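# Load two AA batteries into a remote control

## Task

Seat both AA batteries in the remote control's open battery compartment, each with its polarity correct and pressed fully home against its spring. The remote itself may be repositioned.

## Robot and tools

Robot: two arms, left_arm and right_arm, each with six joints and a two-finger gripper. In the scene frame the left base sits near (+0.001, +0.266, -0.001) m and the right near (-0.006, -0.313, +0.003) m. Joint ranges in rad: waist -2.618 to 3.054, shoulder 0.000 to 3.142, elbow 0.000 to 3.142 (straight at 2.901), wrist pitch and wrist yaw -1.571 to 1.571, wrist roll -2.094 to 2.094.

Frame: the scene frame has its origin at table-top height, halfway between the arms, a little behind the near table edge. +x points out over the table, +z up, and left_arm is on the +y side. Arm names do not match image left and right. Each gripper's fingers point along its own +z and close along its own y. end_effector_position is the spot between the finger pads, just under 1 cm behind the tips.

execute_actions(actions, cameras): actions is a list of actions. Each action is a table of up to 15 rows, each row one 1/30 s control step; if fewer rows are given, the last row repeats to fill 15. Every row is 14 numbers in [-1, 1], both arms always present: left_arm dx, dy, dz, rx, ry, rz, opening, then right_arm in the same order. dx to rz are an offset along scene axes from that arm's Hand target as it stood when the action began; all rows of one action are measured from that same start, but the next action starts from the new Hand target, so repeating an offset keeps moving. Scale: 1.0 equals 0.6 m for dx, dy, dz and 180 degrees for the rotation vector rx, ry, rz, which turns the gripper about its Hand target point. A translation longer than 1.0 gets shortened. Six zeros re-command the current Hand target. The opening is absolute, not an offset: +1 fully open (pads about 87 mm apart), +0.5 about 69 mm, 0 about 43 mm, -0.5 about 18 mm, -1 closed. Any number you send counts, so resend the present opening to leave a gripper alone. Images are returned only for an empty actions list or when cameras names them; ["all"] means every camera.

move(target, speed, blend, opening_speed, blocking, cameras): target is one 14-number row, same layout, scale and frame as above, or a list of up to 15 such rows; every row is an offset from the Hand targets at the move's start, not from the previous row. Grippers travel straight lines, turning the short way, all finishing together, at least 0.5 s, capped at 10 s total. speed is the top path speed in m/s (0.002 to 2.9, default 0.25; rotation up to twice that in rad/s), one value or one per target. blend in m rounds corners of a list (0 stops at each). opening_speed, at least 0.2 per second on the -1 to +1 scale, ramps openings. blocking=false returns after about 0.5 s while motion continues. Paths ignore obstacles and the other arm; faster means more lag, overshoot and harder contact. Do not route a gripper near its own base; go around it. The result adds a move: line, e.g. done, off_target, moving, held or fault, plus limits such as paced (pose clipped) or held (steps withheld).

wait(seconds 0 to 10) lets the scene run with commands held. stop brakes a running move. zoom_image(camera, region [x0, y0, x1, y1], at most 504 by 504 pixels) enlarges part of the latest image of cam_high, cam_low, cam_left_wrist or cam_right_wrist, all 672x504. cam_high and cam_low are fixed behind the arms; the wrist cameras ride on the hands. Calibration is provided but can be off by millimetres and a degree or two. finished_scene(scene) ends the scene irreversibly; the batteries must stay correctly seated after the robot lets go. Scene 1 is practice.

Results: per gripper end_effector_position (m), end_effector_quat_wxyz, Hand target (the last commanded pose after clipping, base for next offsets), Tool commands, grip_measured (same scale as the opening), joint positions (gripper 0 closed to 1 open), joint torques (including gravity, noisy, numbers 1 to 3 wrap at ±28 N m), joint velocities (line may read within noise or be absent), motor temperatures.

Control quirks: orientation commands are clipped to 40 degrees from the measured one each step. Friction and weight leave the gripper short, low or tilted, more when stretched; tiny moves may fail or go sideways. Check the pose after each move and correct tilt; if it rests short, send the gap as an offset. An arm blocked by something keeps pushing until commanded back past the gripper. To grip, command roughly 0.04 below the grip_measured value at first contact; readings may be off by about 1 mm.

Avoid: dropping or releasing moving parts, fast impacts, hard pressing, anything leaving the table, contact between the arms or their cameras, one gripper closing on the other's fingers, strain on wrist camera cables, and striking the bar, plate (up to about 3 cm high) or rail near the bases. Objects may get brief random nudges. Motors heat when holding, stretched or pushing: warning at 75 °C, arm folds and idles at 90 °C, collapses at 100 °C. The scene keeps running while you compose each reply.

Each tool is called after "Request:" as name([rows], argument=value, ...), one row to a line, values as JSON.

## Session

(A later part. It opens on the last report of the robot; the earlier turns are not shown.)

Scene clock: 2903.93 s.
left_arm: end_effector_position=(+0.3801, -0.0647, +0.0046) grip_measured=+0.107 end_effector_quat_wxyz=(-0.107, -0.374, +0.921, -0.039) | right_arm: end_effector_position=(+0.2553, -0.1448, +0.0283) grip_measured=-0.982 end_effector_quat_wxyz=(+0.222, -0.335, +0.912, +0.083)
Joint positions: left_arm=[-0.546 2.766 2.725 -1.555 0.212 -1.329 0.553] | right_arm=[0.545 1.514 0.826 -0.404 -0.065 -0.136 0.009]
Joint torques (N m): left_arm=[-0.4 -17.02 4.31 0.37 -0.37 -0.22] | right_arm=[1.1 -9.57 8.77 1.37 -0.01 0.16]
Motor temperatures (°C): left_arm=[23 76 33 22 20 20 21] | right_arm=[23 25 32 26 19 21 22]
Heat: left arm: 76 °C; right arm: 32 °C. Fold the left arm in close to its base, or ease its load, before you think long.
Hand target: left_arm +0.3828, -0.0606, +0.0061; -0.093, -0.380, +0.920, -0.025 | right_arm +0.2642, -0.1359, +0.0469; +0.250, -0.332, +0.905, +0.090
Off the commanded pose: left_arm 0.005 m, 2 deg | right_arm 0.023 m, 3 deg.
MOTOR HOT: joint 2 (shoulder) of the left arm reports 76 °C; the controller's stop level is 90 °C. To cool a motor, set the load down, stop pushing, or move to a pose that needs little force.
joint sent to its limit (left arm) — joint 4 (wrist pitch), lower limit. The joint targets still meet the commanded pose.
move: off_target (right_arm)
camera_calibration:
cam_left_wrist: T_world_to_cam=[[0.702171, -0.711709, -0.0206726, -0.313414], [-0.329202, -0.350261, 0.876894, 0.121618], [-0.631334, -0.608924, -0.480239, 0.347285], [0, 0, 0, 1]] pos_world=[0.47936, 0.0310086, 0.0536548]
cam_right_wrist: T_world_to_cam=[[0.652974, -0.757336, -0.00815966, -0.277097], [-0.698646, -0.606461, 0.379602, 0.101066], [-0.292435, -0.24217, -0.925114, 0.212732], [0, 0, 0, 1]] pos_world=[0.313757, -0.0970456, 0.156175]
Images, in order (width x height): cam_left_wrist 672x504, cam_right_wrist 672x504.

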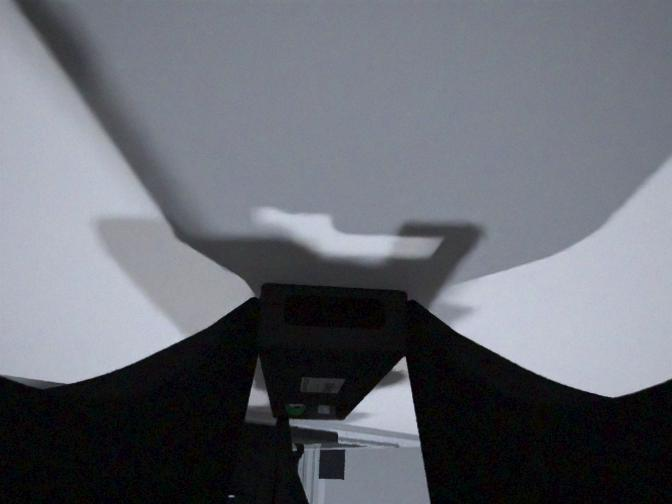

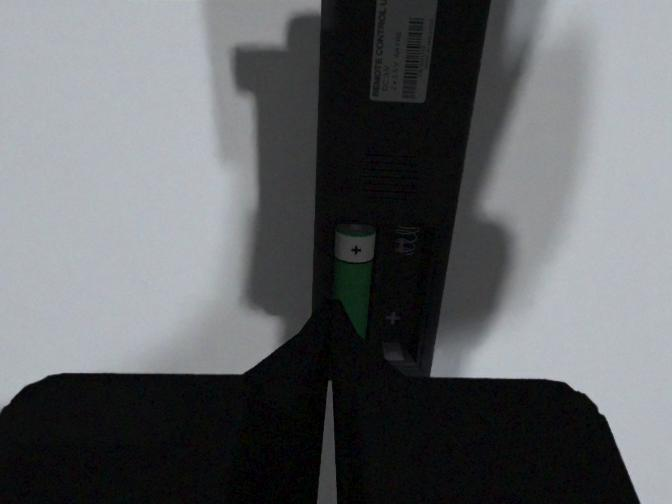

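Request:
move([
  [0,0,0,0,0,0,0.3,0,0,0,0,0,0,-1],
  [0,0,0.2,0,0,0,0.3,0,0,0.02,0,0,0,-1],
  [-0.271,0.351,0.357,0.03,-0.036,0,0.3,0,0,0.04,0,0,0,-1],
], speed=[0.1,0.15,0.25], opening_speed=0.5, cameras=["cam_left_wrist","cam_right_wrist"])

Scene clock: 2919.27 s.
left_arm: end_effector_position=(+0.2231, +0.1439, +0.2233) grip_measured=+0.300 end_effector_quat_wxyz=(+0.041, -0.383, +0.919, -0.087) | right_arm: end_effector_position=(+0.2562, -0.1437, +0.0519) grip_measured=-0.982 end_effector_quat_wxyz=(+0.222, -0.336, +0.912, +0.083)
Joint positions: left_arm=[-0.275 1.407 1.592 -1.543 0.085 -1.091 0.65] | right_arm=[0.547 1.48 0.896 -0.508 -0.065 -0.135 0.009]
Joint torques (N m): left_arm=[0.54 -4.62 4.16 0.74 -0.19 0.03] | right_arm=[0.99 -9.37 9.06 1.37 -0.01 0.16]
Motor temperatures (°C): left_arm=[23 80 32 22 20 20 21] | right_arm=[23 27 33 26 19 21 22]
Heat: left arm: 80 °C; right arm: 33 °C. Fold the left arm in close to its base, or ease its load, before you think long.
Hand target: left_arm +0.2202, +0.1501, +0.2204; -0.023, -0.382, +0.924, -0.003 | right_arm +0.2642, -0.1358, +0.0710; +0.250, -0.332, +0.905, +0.090
Off the commanded pose: left_arm 0.007 m, 12 deg | right_arm 0.022 m, 3 deg.
MOTOR HOT: still on. Joint 2 (shoulder) of the left arm reports 80 °C.
joint sent to its limit (left arm) — joint 4 (wrist pitch), lower limit. The joint targets are off in orientation, not in position.
move: off_target (left_arm, right_arm)
camera_calibration:
cam_left_wrist: T_world_to_cam=[[0.705531, -0.684904, 0.182024, -0.100056], [-0.564121, -0.387309, 0.729218, 0.0420359], [-0.428945, -0.617169, -0.659627, 0.476396], [0, 0, 0, 1]] pos_world=[0.298653, 0.241769, 0.301803]
cam_right_wrist: T_world_to_cam=[[0.65388, -0.756551, -0.00844329, -0.276753], [-0.697975, -0.607485, 0.379199, 0.0930938], [-0.292013, -0.242058, -0.925277, 0.234971], [0, 0, 0, 1]] pos_world=[0.314555, -0.0959484, 0.179776]
Images, in order (width x height): cam_left_wrist 672x504, cam_right_wrist 672x504.

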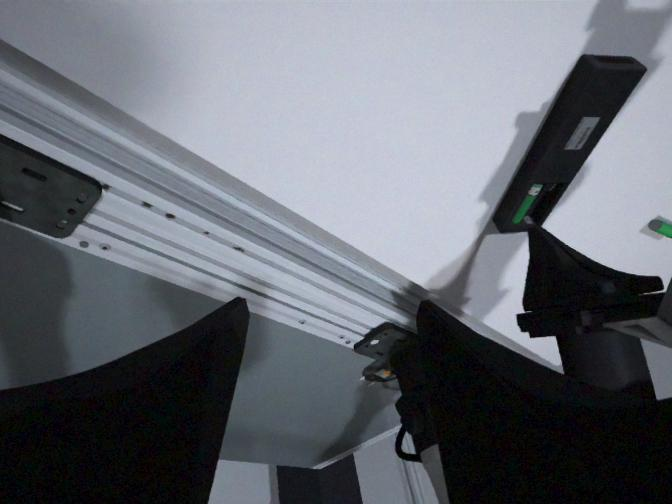

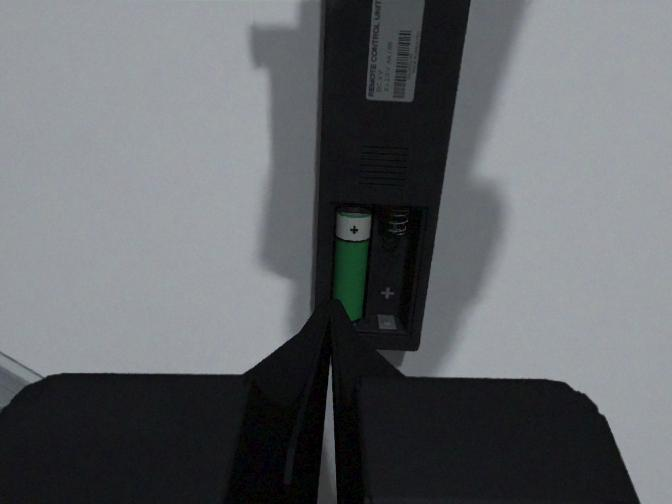

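Request:
zoom_image(camera="cam_right_wrist", region=[310, 190, 450, 360])

Scaled by 2.965.

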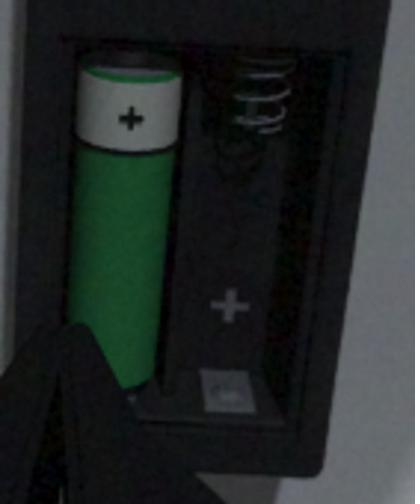

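Request:
move(target=[0,0,0,0,0,0,0.3,0.031,0.0087,-0.013,0,0,0,-1], speed=0.08, cameras=["cam_right_wrist"])

Request:
zoom_image(camera="cam_right_wrist", region=[270, 200, 430, 360])

Scene clock: 2946.83 s.
left_arm: end_effector_position=(+0.2231, +0.1440, +0.2233) grip_measured=+0.300 end_effector_quat_wxyz=(+0.041, -0.383, +0.919, -0.087) | right_arm: end_effector_position=(+0.2680, -0.1385, +0.0545) grip_measured=-0.982 end_effector_quat_wxyz=(+0.227, -0.333, +0.911, +0.083)
Joint positions: left_arm=[-0.275 1.407 1.592 -1.543 0.084 -1.091 0.65] | right_arm=[0.541 1.518 0.938 -0.503 -0.065 -0.135 0.009]
Joint torques (N m): left_arm=[0.54 -4.63 4.19 0.74 -0.19 0.04] | right_arm=[-0.31 -5.64 9.18 1.74 -0.1 0]
Motor temperatures (°C): left_arm=[23 59 31 22 20 20 21] | right_arm=[23 29 36 26 19 21 22]
Heat: left arm: 59 °C; right arm: 36 °C.
Hand target: left_arm +0.2202, +0.1501, +0.2204; -0.023, -0.382, +0.924, -0.003 | right_arm +0.2828, -0.1307, +0.0631; +0.250, -0.332, +0.905, +0.090
Off the commanded pose: left_arm 0.007 m, 12 deg | right_arm 0.019 m, 3 deg.
MOTOR HOT: cleared for the motors of the left arm.
joint sent to its limit (left arm) — joint 4 (wrist pitch), lower limit. The joint targets are off in orientation, not in position.
move: off_target (left_arm, right_arm)
camera_calibration:
cam_right_wrist: T_world_to_cam=[[0.649913, -0.759978, -0.00683007, -0.279977], [-0.704356, -0.605673, 0.370193, 0.105971], [-0.285476, -0.235782, -0.92893, 0.241476], [0, 0, 0, 1]] pos_world=[0.325538, -0.091657, 0.183172]
Images, in order (width x height): cam_right_wrist 672x504.

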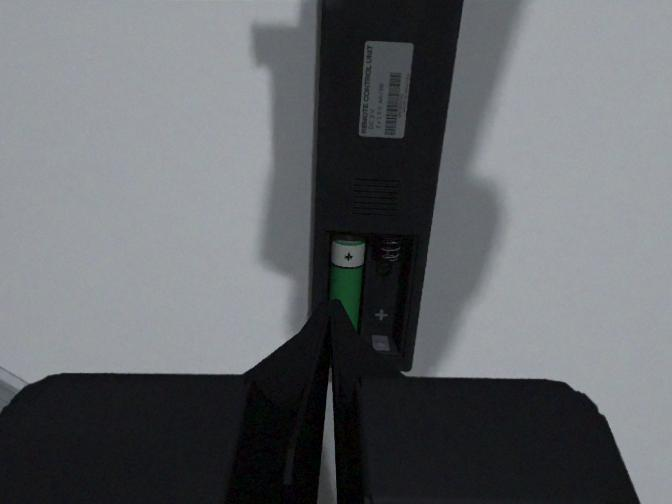

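Scaled by 3.150.

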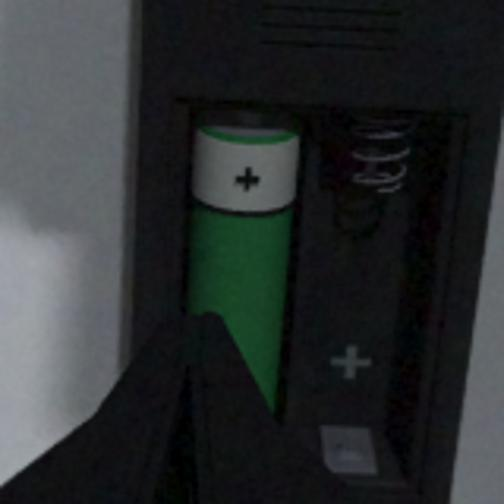

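Request:
move([
  [0,0,0,0,0,0,0.3,0.0152,0.0018,0,0,0,0,-1],
  [0,0,0,0,0,0,0.3,0.0132,0.0002,-0.03,0,0,0,-1],
], speed=0.06, cameras=["cam_right_wrist"])

Request:
zoom_image(camera="cam_right_wrist", region=[270, 220, 430, 380])

Scene clock: 2955.70 s.
left_arm: end_effector_position=(+0.2231, +0.1440, +0.2233) grip_measured=+0.300 end_effector_quat_wxyz=(+0.041, -0.383, +0.919, -0.087) | right_arm: end_effector_position=(+0.2861, -0.1330, +0.0477) grip_measured=-0.982 end_effector_quat_wxyz=(+0.243, -0.329, +0.909, +0.084)
Joint positions: left_arm=[-0.275 1.407 1.592 -1.543 0.084 -1.091 0.65] | right_arm=[0.528 1.572 0.951 -0.429 -0.065 -0.143 0.009]
Joint torques (N m): left_arm=[0.54 -4.64 4.16 0.75 -0.2 0.04] | right_arm=[-0.36 -6.11 5.94 1.82 -0.17 -0.04]
Motor temperatures (°C): left_arm=[23 55 31 22 20 20 21] | right_arm=[23 28 35 26 19 21 22]
Heat: left arm: 55 °C; right arm: 35 °C.
Hand target: left_arm +0.2202, +0.1501, +0.2204; -0.023, -0.382, +0.924, -0.003 | right_arm +0.2907, -0.1305, +0.0452; +0.250, -0.332, +0.905, +0.090
Off the commanded pose: left_arm 0.007 m, 12 deg | right_arm 0.006 m, 1 deg.
joint sent to its limit (left arm) — joint 4 (wrist pitch), lower limit. The joint targets are off in orientation, not in position.
move: off_target (left_arm)
camera_calibration:
cam_right_wrist: T_world_to_cam=[[0.644436, -0.764656, 0.00186175, -0.287131], [-0.719398, -0.605464, 0.340412, 0.130379], [-0.259171, -0.220713, -0.940275, 0.236635], [0, 0, 0, 1]] pos_world=[0.340161, -0.0883883, 0.178654]
Images, in order (width x height): cam_right_wrist 672x504.

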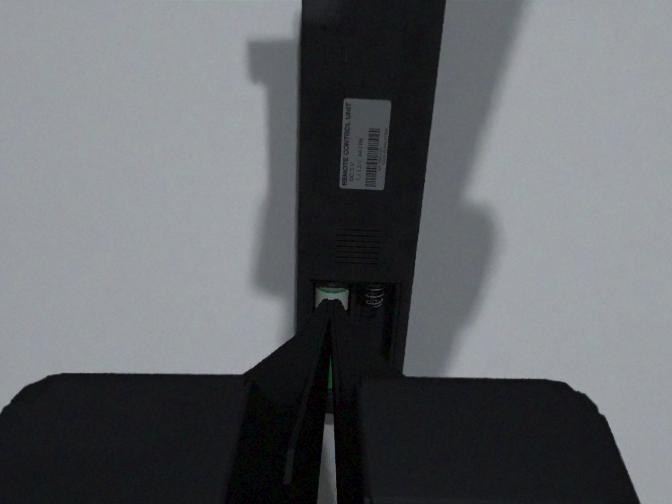

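Scaled by 3.150.

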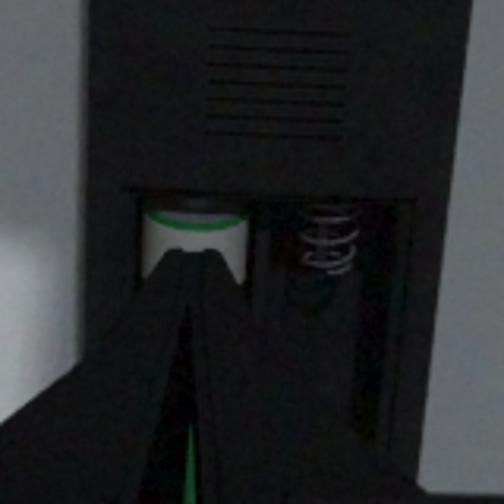

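Request:
move([
  [0,0,0,0,0,0,0.3,-0.024,-0.0174,0,0,0,0,-1],
  [0,0,0,0,0,0,0.3,-0.024,-0.0174,-0.02,0,0,0,-1],
], speed=0.06, cameras=["cam_right_wrist"])

Request:
zoom_image(camera="cam_right_wrist", region=[270, 220, 430, 380])

Scene clock: 2962.93 s.
left_arm: end_effector_position=(+0.2231, +0.1440, +0.2233) grip_measured=+0.300 end_effector_quat_wxyz=(+0.041, -0.383, +0.919, -0.087) | right_arm: end_effector_position=(+0.2705, -0.1444, +0.0286) grip_measured=-0.982 end_effector_quat_wxyz=(+0.232, -0.330, +0.911, +0.081)
Joint positions: left_arm=[-0.275 1.407 1.592 -1.543 0.084 -1.091 0.65] | right_arm=[0.522 1.549 0.854 -0.378 -0.066 -0.149 0.009]
Joint torques (N m): left_arm=[0.53 -4.64 4.15 0.74 -0.2 0.04] | right_arm=[-0.4 -7.92 5.72 1.8 -0.18 -0.04]
Heat: left arm: 53 °C; right arm: 35 °C.
Hand target: left_arm +0.2202, +0.1501, +0.2204; -0.023, -0.382, +0.924, -0.003 | right_arm +0.2764, -0.1409, +0.0332; +0.250, -0.332, +0.905, +0.090
Off the commanded pose: left_arm 0.007 m, 12 deg | right_arm 0.008 m, 2 deg.
joint sent to its limit (left arm) — joint 4 (wrist pitch), lower limit. The joint targets are off in orientation, not in position.
move: off_target (left_arm)
camera_calibration:
cam_right_wrist: T_world_to_cam=[[0.644536, -0.764574, -0.000359073, -0.28576], [-0.712576, -0.600872, 0.362198, 0.116835], [-0.277143, -0.233194, -0.932101, 0.214977], [0, 0, 0, 1]] pos_world=[0.327016, -0.0981505, 0.157961]
Images, in order (width x height): cam_right_wrist 672x504.

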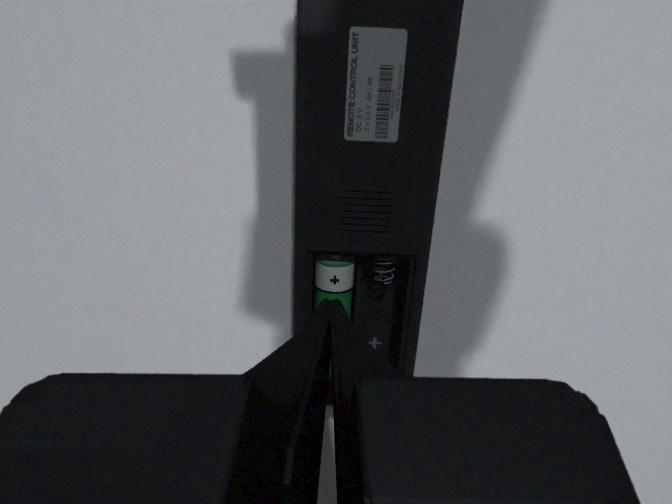

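Scaled by 3.150.

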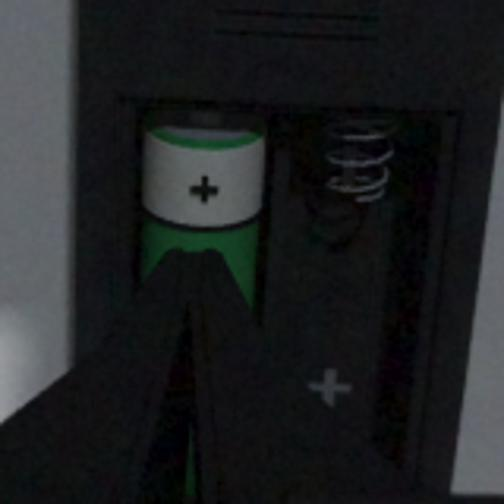

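Request:
move(target=[0,0,0,0,0,0,0.3,-0.010,-0.007,-0.055,0,0,0,-1], speed=0.04, cameras=["cam_right_wrist"])

Scene clock: 2987.03 s.
left_arm: end_effector_position=(+0.2231, +0.1440, +0.2233) grip_measured=+0.300 end_effector_quat_wxyz=(+0.041, -0.383, +0.919, -0.087) | right_arm: end_effector_position=(+0.2882, -0.1329, +0.0249) grip_measured=-0.982 end_effector_quat_wxyz=(+0.294, -0.327, +0.893, +0.097)
Joint positions: left_arm=[-0.275 1.407 1.592 -1.543 0.084 -1.091 0.65] | right_arm=[0.519 1.546 0.776 -0.171 -0.077 -0.15 0.009]
Joint torques (N m): left_arm=[0.53 -4.63 4.16 0.74 -0.2 0.04] | right_arm=[-0.43 -3.71 3.17 1.33 -0.11 -0.04]
Motor temperatures (°C): left_arm=[23 48 31 22 20 20 20] | right_arm=[23 27 33 28 19 21 22]
Heat: left arm: 48 °C; right arm: 33 °C.
Hand target: left_arm +0.2202, +0.1501, +0.2204; -0.023, -0.382, +0.924, -0.003 | right_arm +0.2703, -0.1452, +0.0001; +0.250, -0.332, +0.905, +0.090
Off the commanded pose: left_arm 0.007 m, 12 deg | right_arm 0.033 m, 5 deg.
joint sent to its limit (left arm) — joint 4 (wrist pitch), lower limit. The joint targets are off in orientation, not in position.
move: off_target (left_arm, right_arm)
camera_calibration:
cam_right_wrist: T_world_to_cam=[[0.646341, -0.762927, 0.0136431, -0.288968], [-0.74347, -0.625631, 0.236303, 0.146535], [-0.171746, -0.162875, -0.971584, 0.199038], [0, 0, 0, 1]] pos_world=[0.329901, -0.0963661, 0.162698]
Images, in order (width x height): cam_right_wrist 672x504.

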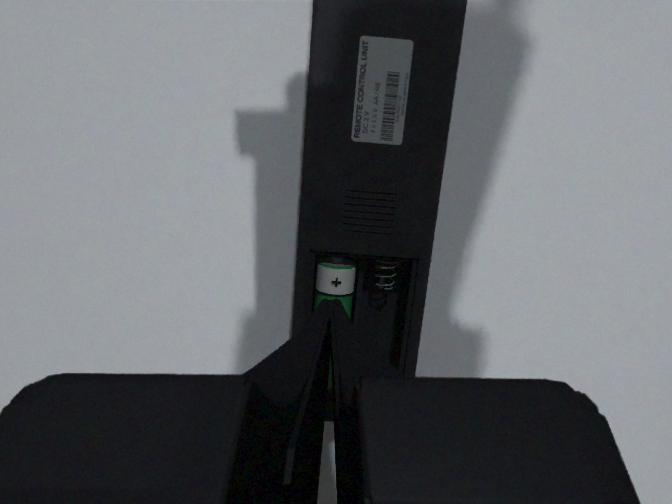

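Request:
zoom_image(camera="cam_right_wrist", region=[280, 230, 440, 350])

Scaled by 3.150.

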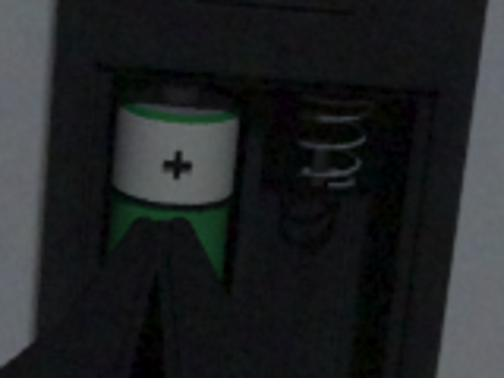

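Request:
move([
  [0,0,0,0,0,0,0.3,0.015,0.01,0.09,0,0,0,-1],
  [0,0,0,0,0,0,0.3,-0.02,-0.02,0.13,0,0,0,-1],
], speed=0.12, blend=0.02, cameras=["cam_right_wrist"])

Request:
zoom_image(camera="cam_right_wrist", region=[260, 200, 440, 350])

Scene clock: 2997.77 s.
left_arm: end_effector_position=(+0.2231, +0.1440, +0.2233) grip_measured=+0.300 end_effector_quat_wxyz=(+0.041, -0.383, +0.919, -0.087) | right_arm: end_effector_position=(+0.2503, -0.1617, +0.0628) grip_measured=-0.982 end_effector_quat_wxyz=(+0.228, -0.330, +0.912, +0.081)
Joint positions: left_arm=[-0.275 1.407 1.592 -1.543 0.084 -1.091 0.65] | right_arm=[0.502 1.399 0.869 -0.552 -0.078 -0.164 0.009]
Joint torques (N m): left_arm=[0.53 -4.63 4.16 0.74 -0.2 0.04] | right_arm=[-0.32 -7.62 9.03 1.38 -0.17 -0.04]
Heat: left arm: 46 °C; right arm: 33 °C.
Hand target: left_arm +0.2202, +0.1501, +0.2204; -0.023, -0.382, +0.924, -0.003 | right_arm +0.2583, -0.1571, +0.0781; +0.250, -0.332, +0.905, +0.090
Off the commanded pose: left_arm 0.007 m, 12 deg | right_arm 0.018 m, 3 deg.
joint sent to its limit (left arm) — joint 4 (wrist pitch), lower limit. The joint targets are off in orientation, not in position.
move: off_target (left_arm, right_arm); blend cut to 0.0183 m at target 1
camera_calibration:
cam_right_wrist: T_world_to_cam=[[0.64435, -0.764717, -0.00456387, -0.285601], [-0.70954, -0.600063, 0.369428, 0.0786315], [-0.285246, -0.234802, -0.929248, 0.238817], [0, 0, 0, 1]] pos_world=[0.307941, -0.115145, 0.191568]
Images, in order (width x height): cam_right_wrist 672x504.

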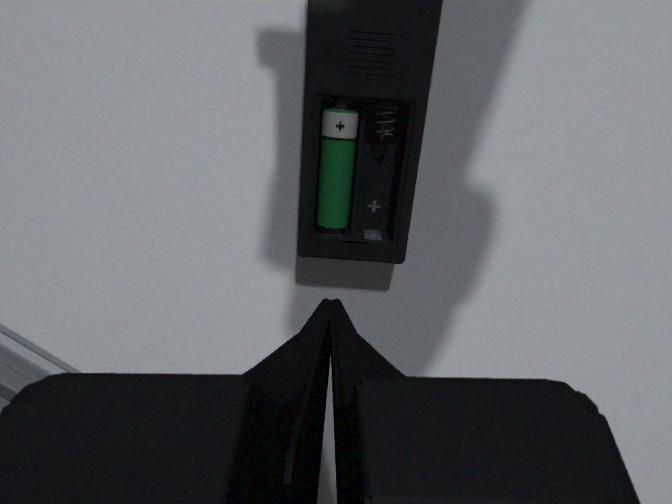

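Scaled by 2.800.

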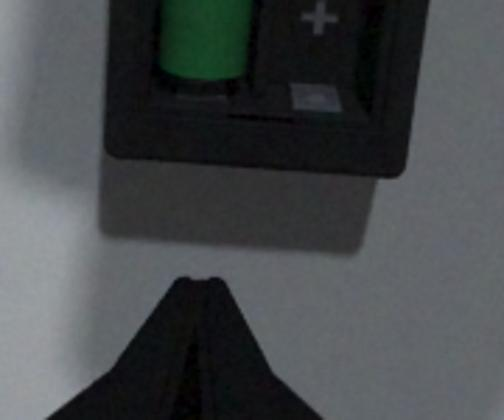

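Request:
zoom_image(camera="cam_right_wrist", region=[290, 80, 430, 270])

Scaled by 2.653.

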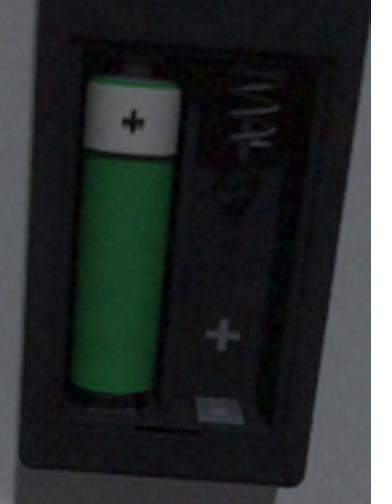

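Request:
move([
  [0,0,0,0,0,0,0.3,0.0,-0.05,0.08,0,0,0,-1],
  [0,0,0,0,0,0,0.3,0.02,-0.338,0.08,0,0,-0.222,0.3],
], speed=0.2, blend=0.02, cameras=["cam_right_wrist","cam_high"])

Scene clock: 3036.07 s.
left_arm: end_effector_position=(+0.2231, +0.1440, +0.2233) grip_measured=+0.300 end_effector_quat_wxyz=(+0.041, -0.383, +0.919, -0.087) | right_arm: end_effector_position=(+0.2661, -0.3569, +0.1224) grip_measured=+0.300 end_effector_quat_wxyz=(+0.259, -0.011, +0.966, +0.004)
Joint positions: left_arm=[-0.275 1.407 1.592 -1.543 0.084 -1.091 0.65] | right_arm=[-0.21 1.237 0.98 -0.792 -0.111 -0.194 0.65]
Joint torques (N m): left_arm=[0.53 -4.63 4.18 0.74 -0.19 0.05] | right_arm=[-0.16 -3.75 7.77 1.54 0.02 0.16]
Motor temperatures (°C): left_arm=[23 43 30 22 20 20 20] | right_arm=[23 26 37 26 19 21 22]
Heat: left arm: 43 °C; right arm: 37 °C.
Hand target: left_arm +0.2202, +0.1501, +0.2204; -0.023, -0.382, +0.924, -0.003 | right_arm +0.2703, -0.3599, +0.1262; +0.266, -0.003, +0.964, -0.001
Off the commanded pose: left_arm 0.007 m, 12 deg | right_arm 0.006 m, 1 deg.
joint sent to its limit (left arm) — joint 4 (wrist pitch), lower limit. The joint targets are off in orientation, not in position.
move: off_target (left_arm)
camera_calibration:
cam_right_wrist: T_world_to_cam=[[0.029377, -0.99954, -0.00759897, -0.364578], [-0.941044, -0.0302193, 0.336931, 0.219665], [-0.337006, -0.00274707, -0.941499, 0.350879], [0, 0, 0, 1]] pos_world=[0.335673, -0.356808, 0.253569]
Images, in order (width x height): cam_high 672x504, cam_right_wrist 672x504.

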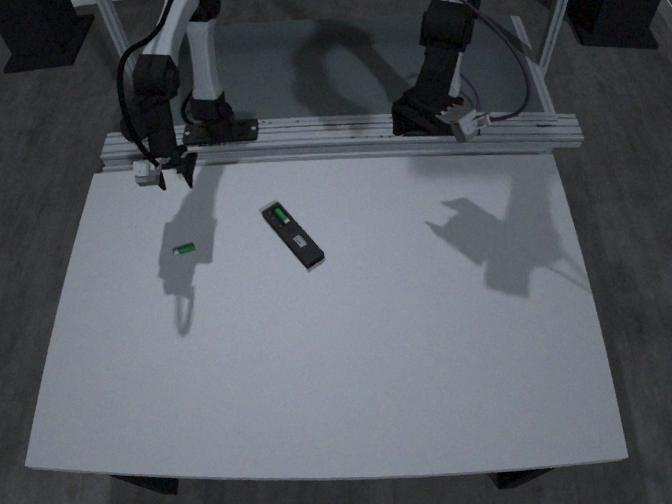

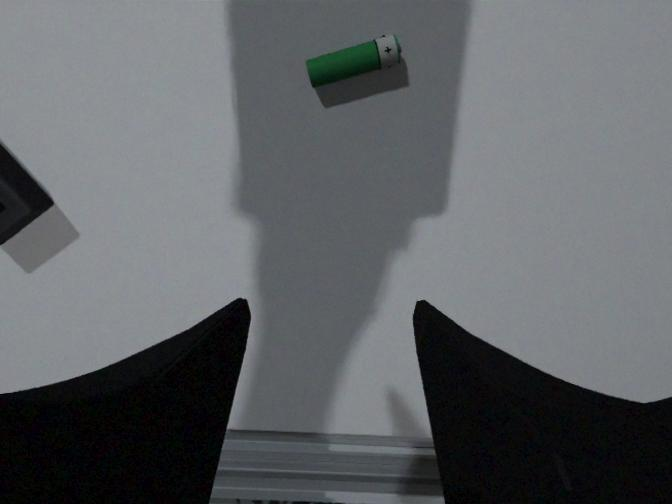

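Request:
move(target=[0,0,0,0,0,0,0.3,0.1428,-0.0068,-0.05,-0.1294,0.1022,0.565,0.0], speed=0.3, cameras=["cam_right_wrist"])

Scene clock: 3067.83 s.
left_arm: end_effector_position=(+0.2231, +0.1440, +0.2233) grip_measured=+0.300 end_effector_quat_wxyz=(+0.041, -0.383, +0.919, -0.087) | right_arm: end_effector_position=(+0.3523, -0.3646, +0.0942) grip_measured=+0.000 end_effector_quat_wxyz=(-0.032, +0.780, -0.624, -0.034)
Joint positions: left_arm=[-0.275 1.407 1.592 -1.543 0.084 -1.091 0.65] | right_arm=[-0.085 1.878 1.566 -1.272 -0.089 -1.869 0.5]
Joint torques (N m): left_arm=[0.54 -4.62 4.18 0.74 -0.19 0.04] | right_arm=[0.83 -8.16 8.24 0.13 -0.02 -0.11]
Heat: left arm: 41 °C; right arm: 36 °C.
Hand target: left_arm +0.2202, +0.1501, +0.2204; -0.023, -0.382, +0.924, -0.003 | right_arm +0.3560, -0.3640, +0.0962; -0.027, +0.787, -0.615, -0.034
Off the commanded pose: left_arm 0.007 m, 12 deg | right_arm 0.004 m, 1 deg.
joint sent to its limit (left arm) — joint 4 (wrist pitch), lower limit. The joint targets are off in orientation, not in position.
move: off_target (left_arm)
camera_calibration:
cam_right_wrist: T_world_to_cam=[[0.974779, 0.223162, -0.00198803, -0.262831], [0.160867, -0.696444, 0.699348, -0.355237], [0.154683, -0.68203, -0.714779, -0.0888935], [0, 0, 0, 1]] pos_world=[0.327099, -0.249377, 0.184373]
Images, in order (width x height): cam_right_wrist 672x504.

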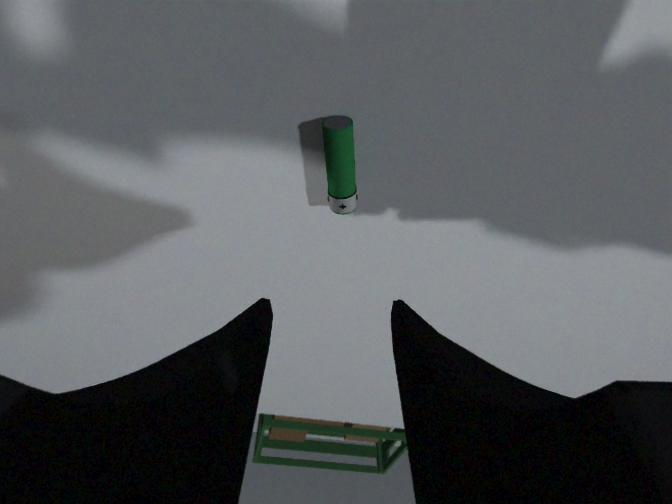

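Request:
move(target=[0,0,0,0,0,0,0.3,0.005,0.0,-0.105,0,0,0.01,0.0], speed=0.12, cameras=["cam_right_wrist"])

Scene clock: 3082.70 s.
left_arm: end_effector_position=(+0.2231, +0.1440, +0.2233) grip_measured=+0.300 end_effector_quat_wxyz=(+0.041, -0.383, +0.919, -0.087) | right_arm: end_effector_position=(+0.3564, -0.3648, +0.0376) grip_measured=+0.000 end_effector_quat_wxyz=(-0.029, +0.790, -0.611, -0.037)
Joint positions: left_arm=[-0.275 1.407 1.592 -1.543 0.084 -1.091 0.65] | right_arm=[-0.085 1.937 1.418 -1.074 -0.086 -1.902 0.5]
Joint torques (N m): left_arm=[0.51 -4.63 4.14 0.75 -0.2 0.04] | right_arm=[0.77 -8.96 5.29 0.46 -0.04 -0.09]
Heat: left arm: 41 °C; right arm: 35 °C.
Hand target: left_arm +0.2202, +0.1501, +0.2204; -0.023, -0.382, +0.924, -0.003 | right_arm +0.3589, -0.3641, +0.0331; -0.026, +0.797, -0.603, -0.035
Off the commanded pose: left_arm 0.007 m, 12 deg | right_arm 0.005 m, 1 deg.
joint sent to its limit (left arm) — joint 4 (wrist pitch), lower limit. The joint targets are off in orientation, not in position.
move: off_target (left_arm)
camera_calibration:
cam_right_wrist: T_world_to_cam=[[0.966906, 0.254983, -0.00878173, -0.252188], [0.188318, -0.690041, 0.698842, -0.323881], [0.172133, -0.677368, -0.715223, -0.134563], [0, 0, 0, 1]] pos_world=[0.327997, -0.250336, 0.127885]
Images, in order (width x height): cam_right_wrist 672x504.

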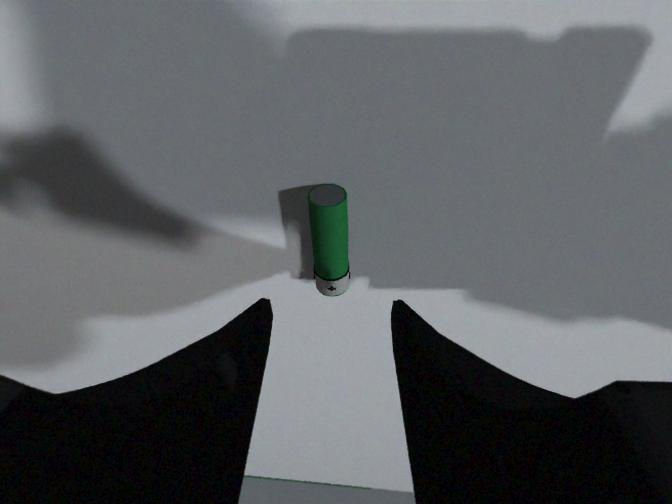

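Request:
move(target=[0,0,0,0,0,0,0.3,0.0,0.0,-0.042,0,0,0.0,0.0], speed=0.06, cameras=["cam_right_wrist"])

Scene clock: 3087.70 s.
left_arm: end_effector_position=(+0.2231, +0.1440, +0.2233) grip_measured=+0.300 end_effector_quat_wxyz=(+0.041, -0.383, +0.919, -0.087) | right_arm: end_effector_position=(+0.3572, -0.3648, +0.0134) grip_measured=+0.000 end_effector_quat_wxyz=(-0.029, +0.790, -0.611, -0.036)
Joint positions: left_arm=[-0.275 1.407 1.592 -1.543 0.084 -1.091 0.65] | right_arm=[-0.085 1.967 1.36 -0.982 -0.086 -1.902 0.5]
Joint torques (N m): left_arm=[0.53 -4.63 4.15 0.74 -0.2 0.04] | right_arm=[0.75 -8.88 5.05 0.47 -0.04 -0.09]
Heat: left arm: 40 °C; right arm: 35 °C.
Hand target: left_arm +0.2202, +0.1501, +0.2204; -0.023, -0.382, +0.924, -0.003 | right_arm +0.3589, -0.3640, +0.0079; -0.026, +0.797, -0.603, -0.035
Off the commanded pose: left_arm 0.007 m, 12 deg | right_arm 0.006 m, 1 deg.
joint sent to its limit (left arm) — joint 4 (wrist pitch), lower limit. The joint targets are off in orientation, not in position.
move: off_target (left_arm)
camera_calibration:
cam_right_wrist: T_world_to_cam=[[0.96694, 0.254938, -0.00581041, -0.253304], [0.186102, -0.689913, 0.699561, -0.306321], [0.174336, -0.677515, -0.714549, -0.152879], [0, 0, 0, 1]] pos_world=[0.328589, -0.250336, 0.103579]
Images, in order (width x height): cam_right_wrist 672x504.

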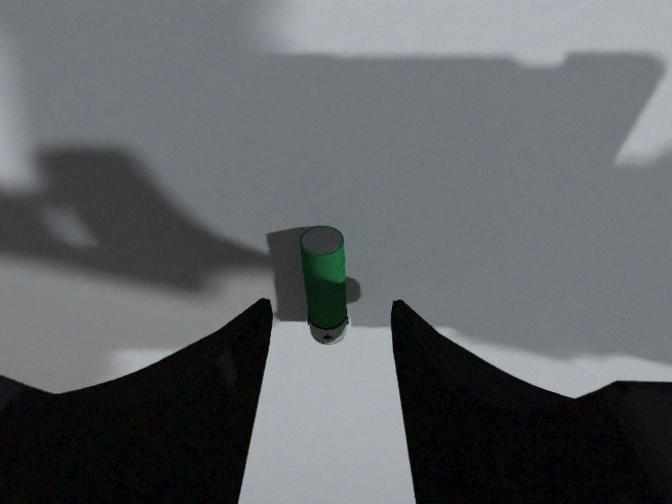

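Request:
move(target=[0,0,0,0,0,0,0.3,0.0,0.0,0,0,0,0.0,-0.68], speed=0.06, opening_speed=0.7, cameras=["cam_right_wrist"])

Scene clock: 3095.80 s.
left_arm: end_effector_position=(+0.2231, +0.1440, +0.2233) grip_measured=+0.300 end_effector_quat_wxyz=(+0.041, -0.383, +0.919, -0.087) | right_arm: end_effector_position=(+0.3575, -0.3659, +0.0136) grip_measured=-0.678 end_effector_quat_wxyz=(-0.027, +0.791, -0.611, -0.034)
Joint positions: left_arm=[-0.275 1.407 1.592 -1.543 0.084 -1.091 0.65] | right_arm=[-0.085 1.967 1.36 -0.981 -0.08 -1.902 0.161]
Joint torques (N m): left_arm=[0.54 -4.6 4.21 0.74 -0.2 0.04] | right_arm=[0.73 -8.88 5.05 0.47 -0.09 -0.1]
Heat: left arm: 40 °C; right arm: 34 °C.
Hand target: left_arm +0.2202, +0.1501, +0.2204; -0.023, -0.382, +0.924, -0.003 | right_arm +0.3588, -0.3641, +0.0079; -0.026, +0.797, -0.603, -0.035
Off the commanded pose: left_arm 0.007 m, 12 deg | right_arm 0.006 m, 1 deg.
joint sent to its limit (left arm) — joint 4 (wrist pitch), lower limit. The joint targets are off in orientation, not in position.
move: off_target (left_arm)
camera_calibration:
cam_right_wrist: T_world_to_cam=[[0.966705, 0.255804, -0.00677343, -0.252788], [0.186295, -0.685383, 0.703949, -0.305611], [0.175431, -0.681773, -0.710218, -0.155513], [0, 0, 0, 1]] pos_world=[0.328587, -0.250821, 0.102974]
Images, in order (width x height): cam_right_wrist 672x504.

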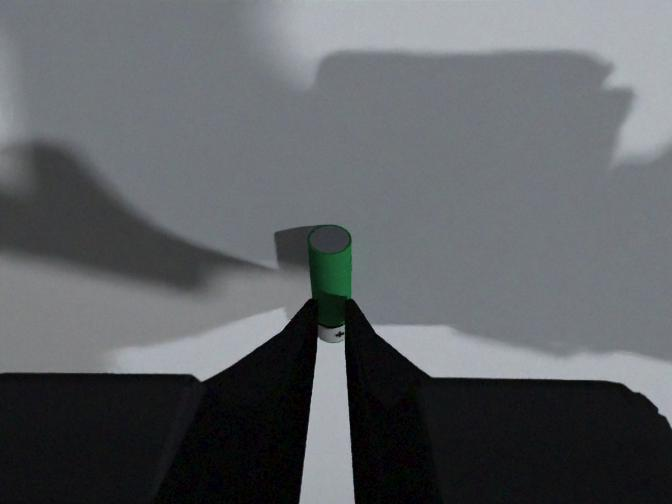

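Request:
move(target=[0,0,0,0,0,0,0.3,0.0,0.0,0,0,0,0.0,-0.78], speed=0.06, opening_speed=0.5, cameras=["cam_right_wrist"])

Request:
zoom_image(camera="cam_right_wrist", region=[270, 210, 400, 350])

Scene clock: 3101.43 s.
left_arm: end_effector_position=(+0.2231, +0.1440, +0.2233) grip_measured=+0.300 end_effector_quat_wxyz=(+0.041, -0.383, +0.919, -0.087) | right_arm: end_effector_position=(+0.3591, -0.3669, +0.0146) grip_measured=-0.778 end_effector_quat_wxyz=(-0.025, +0.792, -0.610, -0.029)
Joint positions: left_arm=[-0.275 1.407 1.592 -1.543 0.084 -1.091 0.65] | right_arm=[-0.083 1.967 1.363 -0.979 -0.071 -1.903 0.111]
Joint torques (N m): left_arm=[0.54 -4.62 4.15 0.75 -0.2 0.05] | right_arm=[0.55 -8.95 4.81 0.47 -0.18 -0.08]
Heat: left arm: 40 °C; right arm: 34 °C.
Hand target: left_arm +0.2202, +0.1501, +0.2204; -0.023, -0.382, +0.924, -0.003 | right_arm +0.3589, -0.3641, +0.0079; -0.026, +0.797, -0.603, -0.035
Off the commanded pose: left_arm 0.007 m, 12 deg | right_arm 0.007 m, 1 deg.
joint sent to its limit (left arm) — joint 4 (wrist pitch), lower limit. The joint targets are off in orientation, not in position.
move: off_target (left_arm)
camera_calibration:
cam_right_wrist: T_world_to_cam=[[0.966077, 0.258213, -0.00463979, -0.253078], [0.184683, -0.678192, 0.7113, -0.304254], [0.18052, -0.688027, -0.702874, -0.160032], [0, 0, 0, 1]] pos_world=[0.329573, -0.251101, 0.102759]
Images, in order (width x height): cam_right_wrist 672x504.

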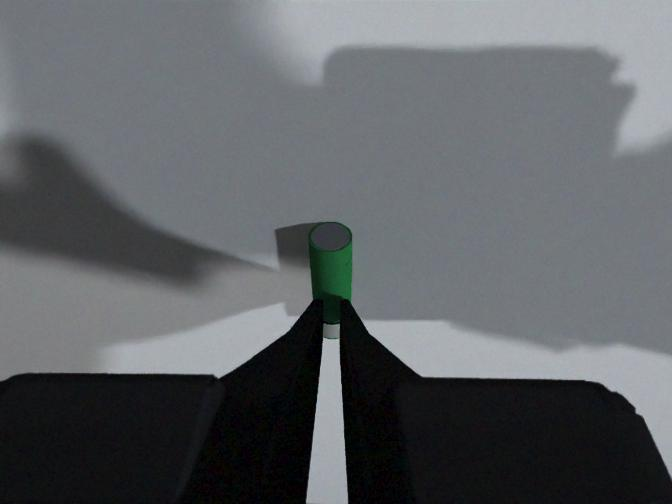

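Scaled by 3.600.

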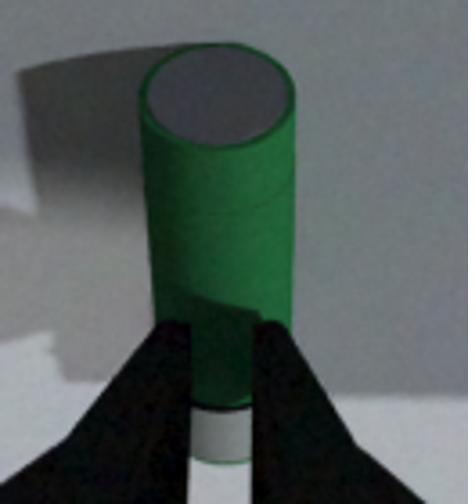

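Request:
move([
  [0,0,0,0,0,0,0.3,0.0,0.0,0.0,0,0,0.0,-0.4],
  [0,0,0,0,0,0,0.3,-0.002,0.0,-0.014,0,0,0.0,-0.4],
], speed=0.04, opening_speed=0.6, cameras=["cam_right_wrist"])

Request:
zoom_image(camera="cam_right_wrist", region=[270, 210, 400, 350])

Scene clock: 3109.03 s.
left_arm: end_effector_position=(+0.2231, +0.1440, +0.2233) grip_measured=+0.300 end_effector_quat_wxyz=(+0.041, -0.383, +0.919, -0.087) | right_arm: end_effector_position=(+0.3566, -0.3667, +0.0062) grip_measured=-0.400 end_effector_quat_wxyz=(-0.024, +0.792, -0.610, -0.031)
Joint positions: left_arm=[-0.275 1.407 1.592 -1.543 0.084 -1.091 0.65] | right_arm=[-0.083 1.974 1.336 -0.95 -0.071 -1.903 0.3]
Joint torques (N m): left_arm=[0.53 -4.62 4.15 0.74 -0.2 0.05] | right_arm=[0.54 -8.77 4.92 0.46 -0.17 -0.09]
Heat: left arm: 40 °C; right arm: 34 °C.
Hand target: left_arm +0.2202, +0.1501, +0.2204; -0.023, -0.382, +0.924, -0.003 | right_arm +0.3577, -0.3641, -0.0005; -0.026, +0.797, -0.603, -0.035
Off the commanded pose: left_arm 0.007 m, 12 deg | right_arm 0.007 m, 1 deg.
joint sent to its limit (left arm) — joint 4 (wrist pitch), lower limit. The joint targets are off in orientation, not in position.
move: off_target (left_arm)
camera_calibration:
cam_right_wrist: T_world_to_cam=[[0.965957, 0.258575, -0.00818699, -0.250463], [0.187613, -0.678373, 0.71036, -0.298852], [0.178127, -0.687713, -0.703791, -0.16436], [0, 0, 0, 1]] pos_world=[0.327282, -0.251002, 0.0945668]
Images, in order (width x height): cam_right_wrist 672x504.

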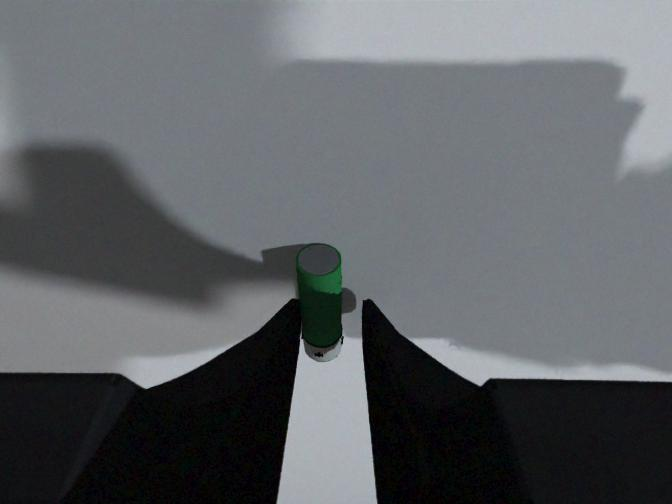

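Scaled by 3.600.

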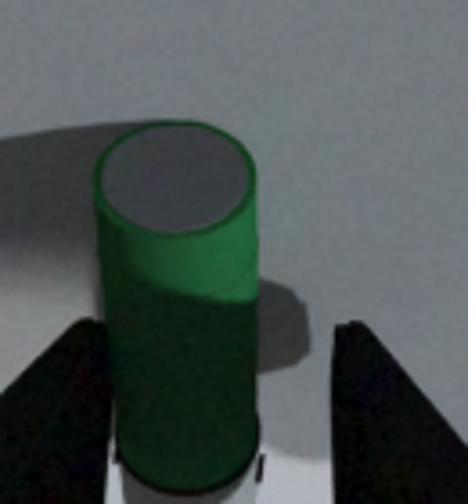

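Request:
move(target=[0,0,0,0,0,0,0.3,0.0,0.0,0,0,0,0.0,-0.7], speed=0.06, opening_speed=0.6, cameras=["cam_right_wrist"])

Request:
zoom_image(camera="cam_right_wrist", region=[270, 210, 400, 350])

Scene clock: 3113.47 s.
left_arm: end_effector_position=(+0.2231, +0.1440, +0.2233) grip_measured=+0.300 end_effector_quat_wxyz=(+0.041, -0.383, +0.919, -0.087) | right_arm: end_effector_position=(+0.3567, -0.3667, +0.0062) grip_measured=-0.591 end_effector_quat_wxyz=(-0.024, +0.792, -0.610, -0.030)
Joint positions: left_arm=[-0.275 1.407 1.592 -1.543 0.084 -1.091 0.65] | right_arm=[-0.083 1.974 1.336 -0.949 -0.071 -1.903 0.204]
Joint torques (N m): left_arm=[0.54 -4.62 4.15 0.74 -0.2 0.04] | right_arm=[0.51 -8.73 4.94 0.48 -0.17 -0.09]
Heat: left arm: 39 °C; right arm: 34 °C.
Hand target: left_arm +0.2202, +0.1501, +0.2204; -0.023, -0.382, +0.924, -0.003 | right_arm +0.3576, -0.3641, -0.0005; -0.026, +0.797, -0.603, -0.035
Off the commanded pose: left_arm 0.007 m, 12 deg | right_arm 0.007 m, 1 deg.
joint sent to its limit (left arm) — joint 4 (wrist pitch), lower limit. The joint targets are off in orientation, not in position.
move: off_target (left_arm)
camera_calibration:
cam_right_wrist: T_world_to_cam=[[0.965977, 0.258508, -0.00784553, -0.250615], [0.187312, -0.678372, 0.71044, -0.298779], [0.178333, -0.687739, -0.703714, -0.164459], [0, 0, 0, 1]] pos_world=[0.327381, -0.251002, 0.0945661]
Images, in order (width x height): cam_right_wrist 672x504.

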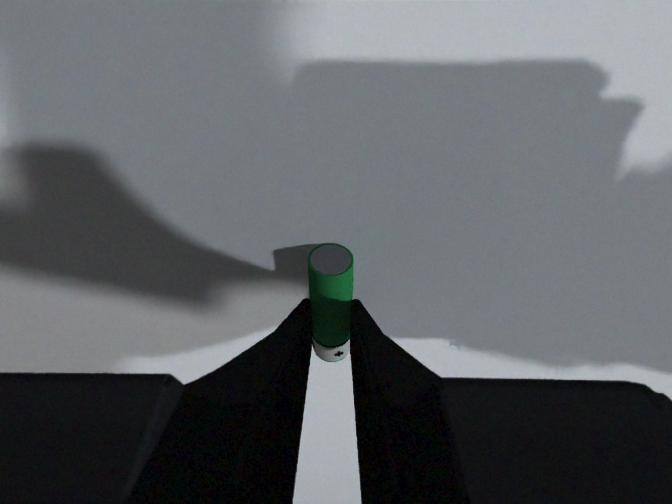

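Scaled by 3.600.

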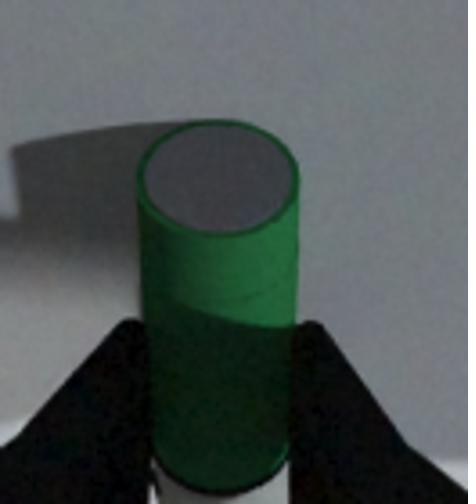

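Request:
move([
  [0,0,0,0,0,0,0.3,0.0,0.0,0.10,0,0,0.0,-0.68],
  [0,0,0,0,0,0,0.3,-0.0793,0.1735,0.10,0,0,-0.389,-0.68],
], speed=[0.1,0.2], blend=0.02, cameras=["cam_right_wrist"])

Scene clock: 3129.40 s.
left_arm: end_effector_position=(+0.2231, +0.1440, +0.2233) grip_measured=+0.300 end_effector_quat_wxyz=(+0.041, -0.383, +0.919, -0.087) | right_arm: end_effector_position=(+0.3044, -0.2619, +0.0471) grip_measured=-0.591 end_effector_quat_wxyz=(+0.012, -0.308, +0.951, +0.022)
Joint positions: left_arm=[-0.275 1.407 1.592 -1.543 0.084 -1.091 0.65] | right_arm=[0.186 1.888 1.381 -1.038 -0.043 -0.431 0.204]
Joint torques (N m): left_arm=[0.53 -4.63 4.14 0.74 -0.2 0.05] | right_arm=[0.9 -14.34 5.3 0.72 0.05 0.16]
Heat: left arm: 39 °C; right arm: 33 °C.
Hand target: left_arm +0.2202, +0.1501, +0.2204; -0.023, -0.382, +0.924, -0.003 | right_arm +0.3101, -0.2599, +0.0596; +0.041, -0.307, +0.951, +0.014
Off the commanded pose: left_arm 0.007 m, 12 deg | right_arm 0.014 m, 4 deg.
joint sent to its limit (left arm) — joint 4 (wrist pitch), lower limit. The joint targets are off in orientation, not in position.
move: off_target (left_arm, right_arm)
camera_calibration:
cam_right_wrist: T_world_to_cam=[[0.589091, -0.806879, -0.0437866, -0.389522], [-0.525047, -0.423393, 0.738284, 0.0354407], [-0.614245, -0.411927, -0.673067, 0.257775], [0, 0, 0, 1]] pos_world=[0.406409, -0.193107, 0.130279]
Images, in order (width x height): cam_right_wrist 672x504.

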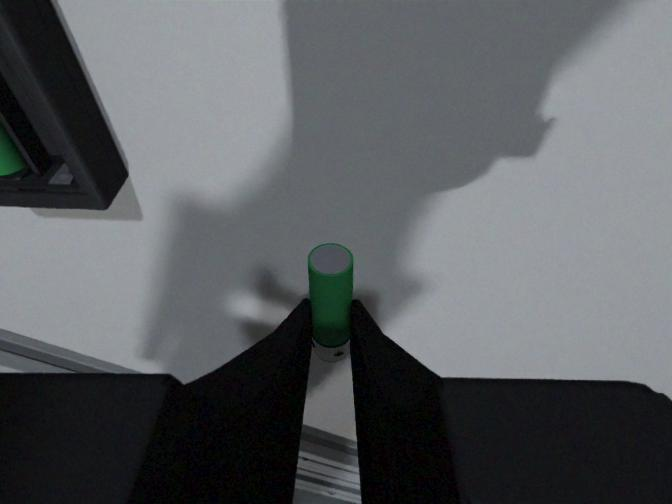

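Request:
move(target=[0,0,0,0,0,0,0.3,0.0,0.0,-0.055,0,0,0.0,-0.68], speed=0.06, cameras=["cam_right_wrist"])

Scene clock: 3138.57 s.
left_arm: end_effector_position=(+0.2231, +0.1440, +0.2233) grip_measured=+0.300 end_effector_quat_wxyz=(+0.041, -0.383, +0.919, -0.087) | right_arm: end_effector_position=(+0.3062, -0.2616, +0.0250) grip_measured=-0.591 end_effector_quat_wxyz=(+0.029, -0.308, +0.951, +0.020)
Joint positions: left_arm=[-0.275 1.407 1.592 -1.543 0.084 -1.091 0.65] | right_arm=[0.186 1.888 1.292 -0.915 -0.041 -0.43 0.204]
Joint torques (N m): left_arm=[0.54 -4.59 4.15 0.74 -0.2 0.05] | right_arm=[0.91 -10.7 5.24 0.82 0.05 0.15]
Motor temperatures (°C): left_arm=[23 39 30 22 20 20 20] | right_arm=[23 32 33 23 19 21 23]
Heat: left arm: 39 °C; right arm: 33 °C.
Hand target: left_arm +0.2202, +0.1501, +0.2204; -0.023, -0.382, +0.924, -0.003 | right_arm +0.3101, -0.2599, +0.0265; +0.041, -0.307, +0.951, +0.014
Off the commanded pose: left_arm 0.007 m, 12 deg | right_arm 0.005 m, 2 deg.
joint sent to its limit (left arm) — joint 4 (wrist pitch), lower limit. The joint targets are off in orientation, not in position.
move: off_target (left_arm)
camera_calibration:
cam_right_wrist: T_world_to_cam=[[0.589887, -0.807004, -0.027887, -0.392058], [-0.550545, -0.42721, 0.717211, 0.0601221], [-0.590706, -0.407721, -0.696298, 0.238608], [0, 0, 0, 1]] pos_world=[0.405317, -0.193422, 0.112089]
Images, in order (width x height): cam_right_wrist 672x504.

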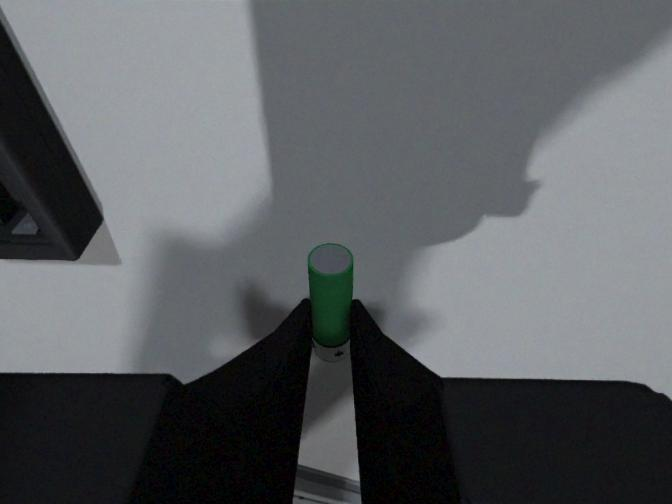

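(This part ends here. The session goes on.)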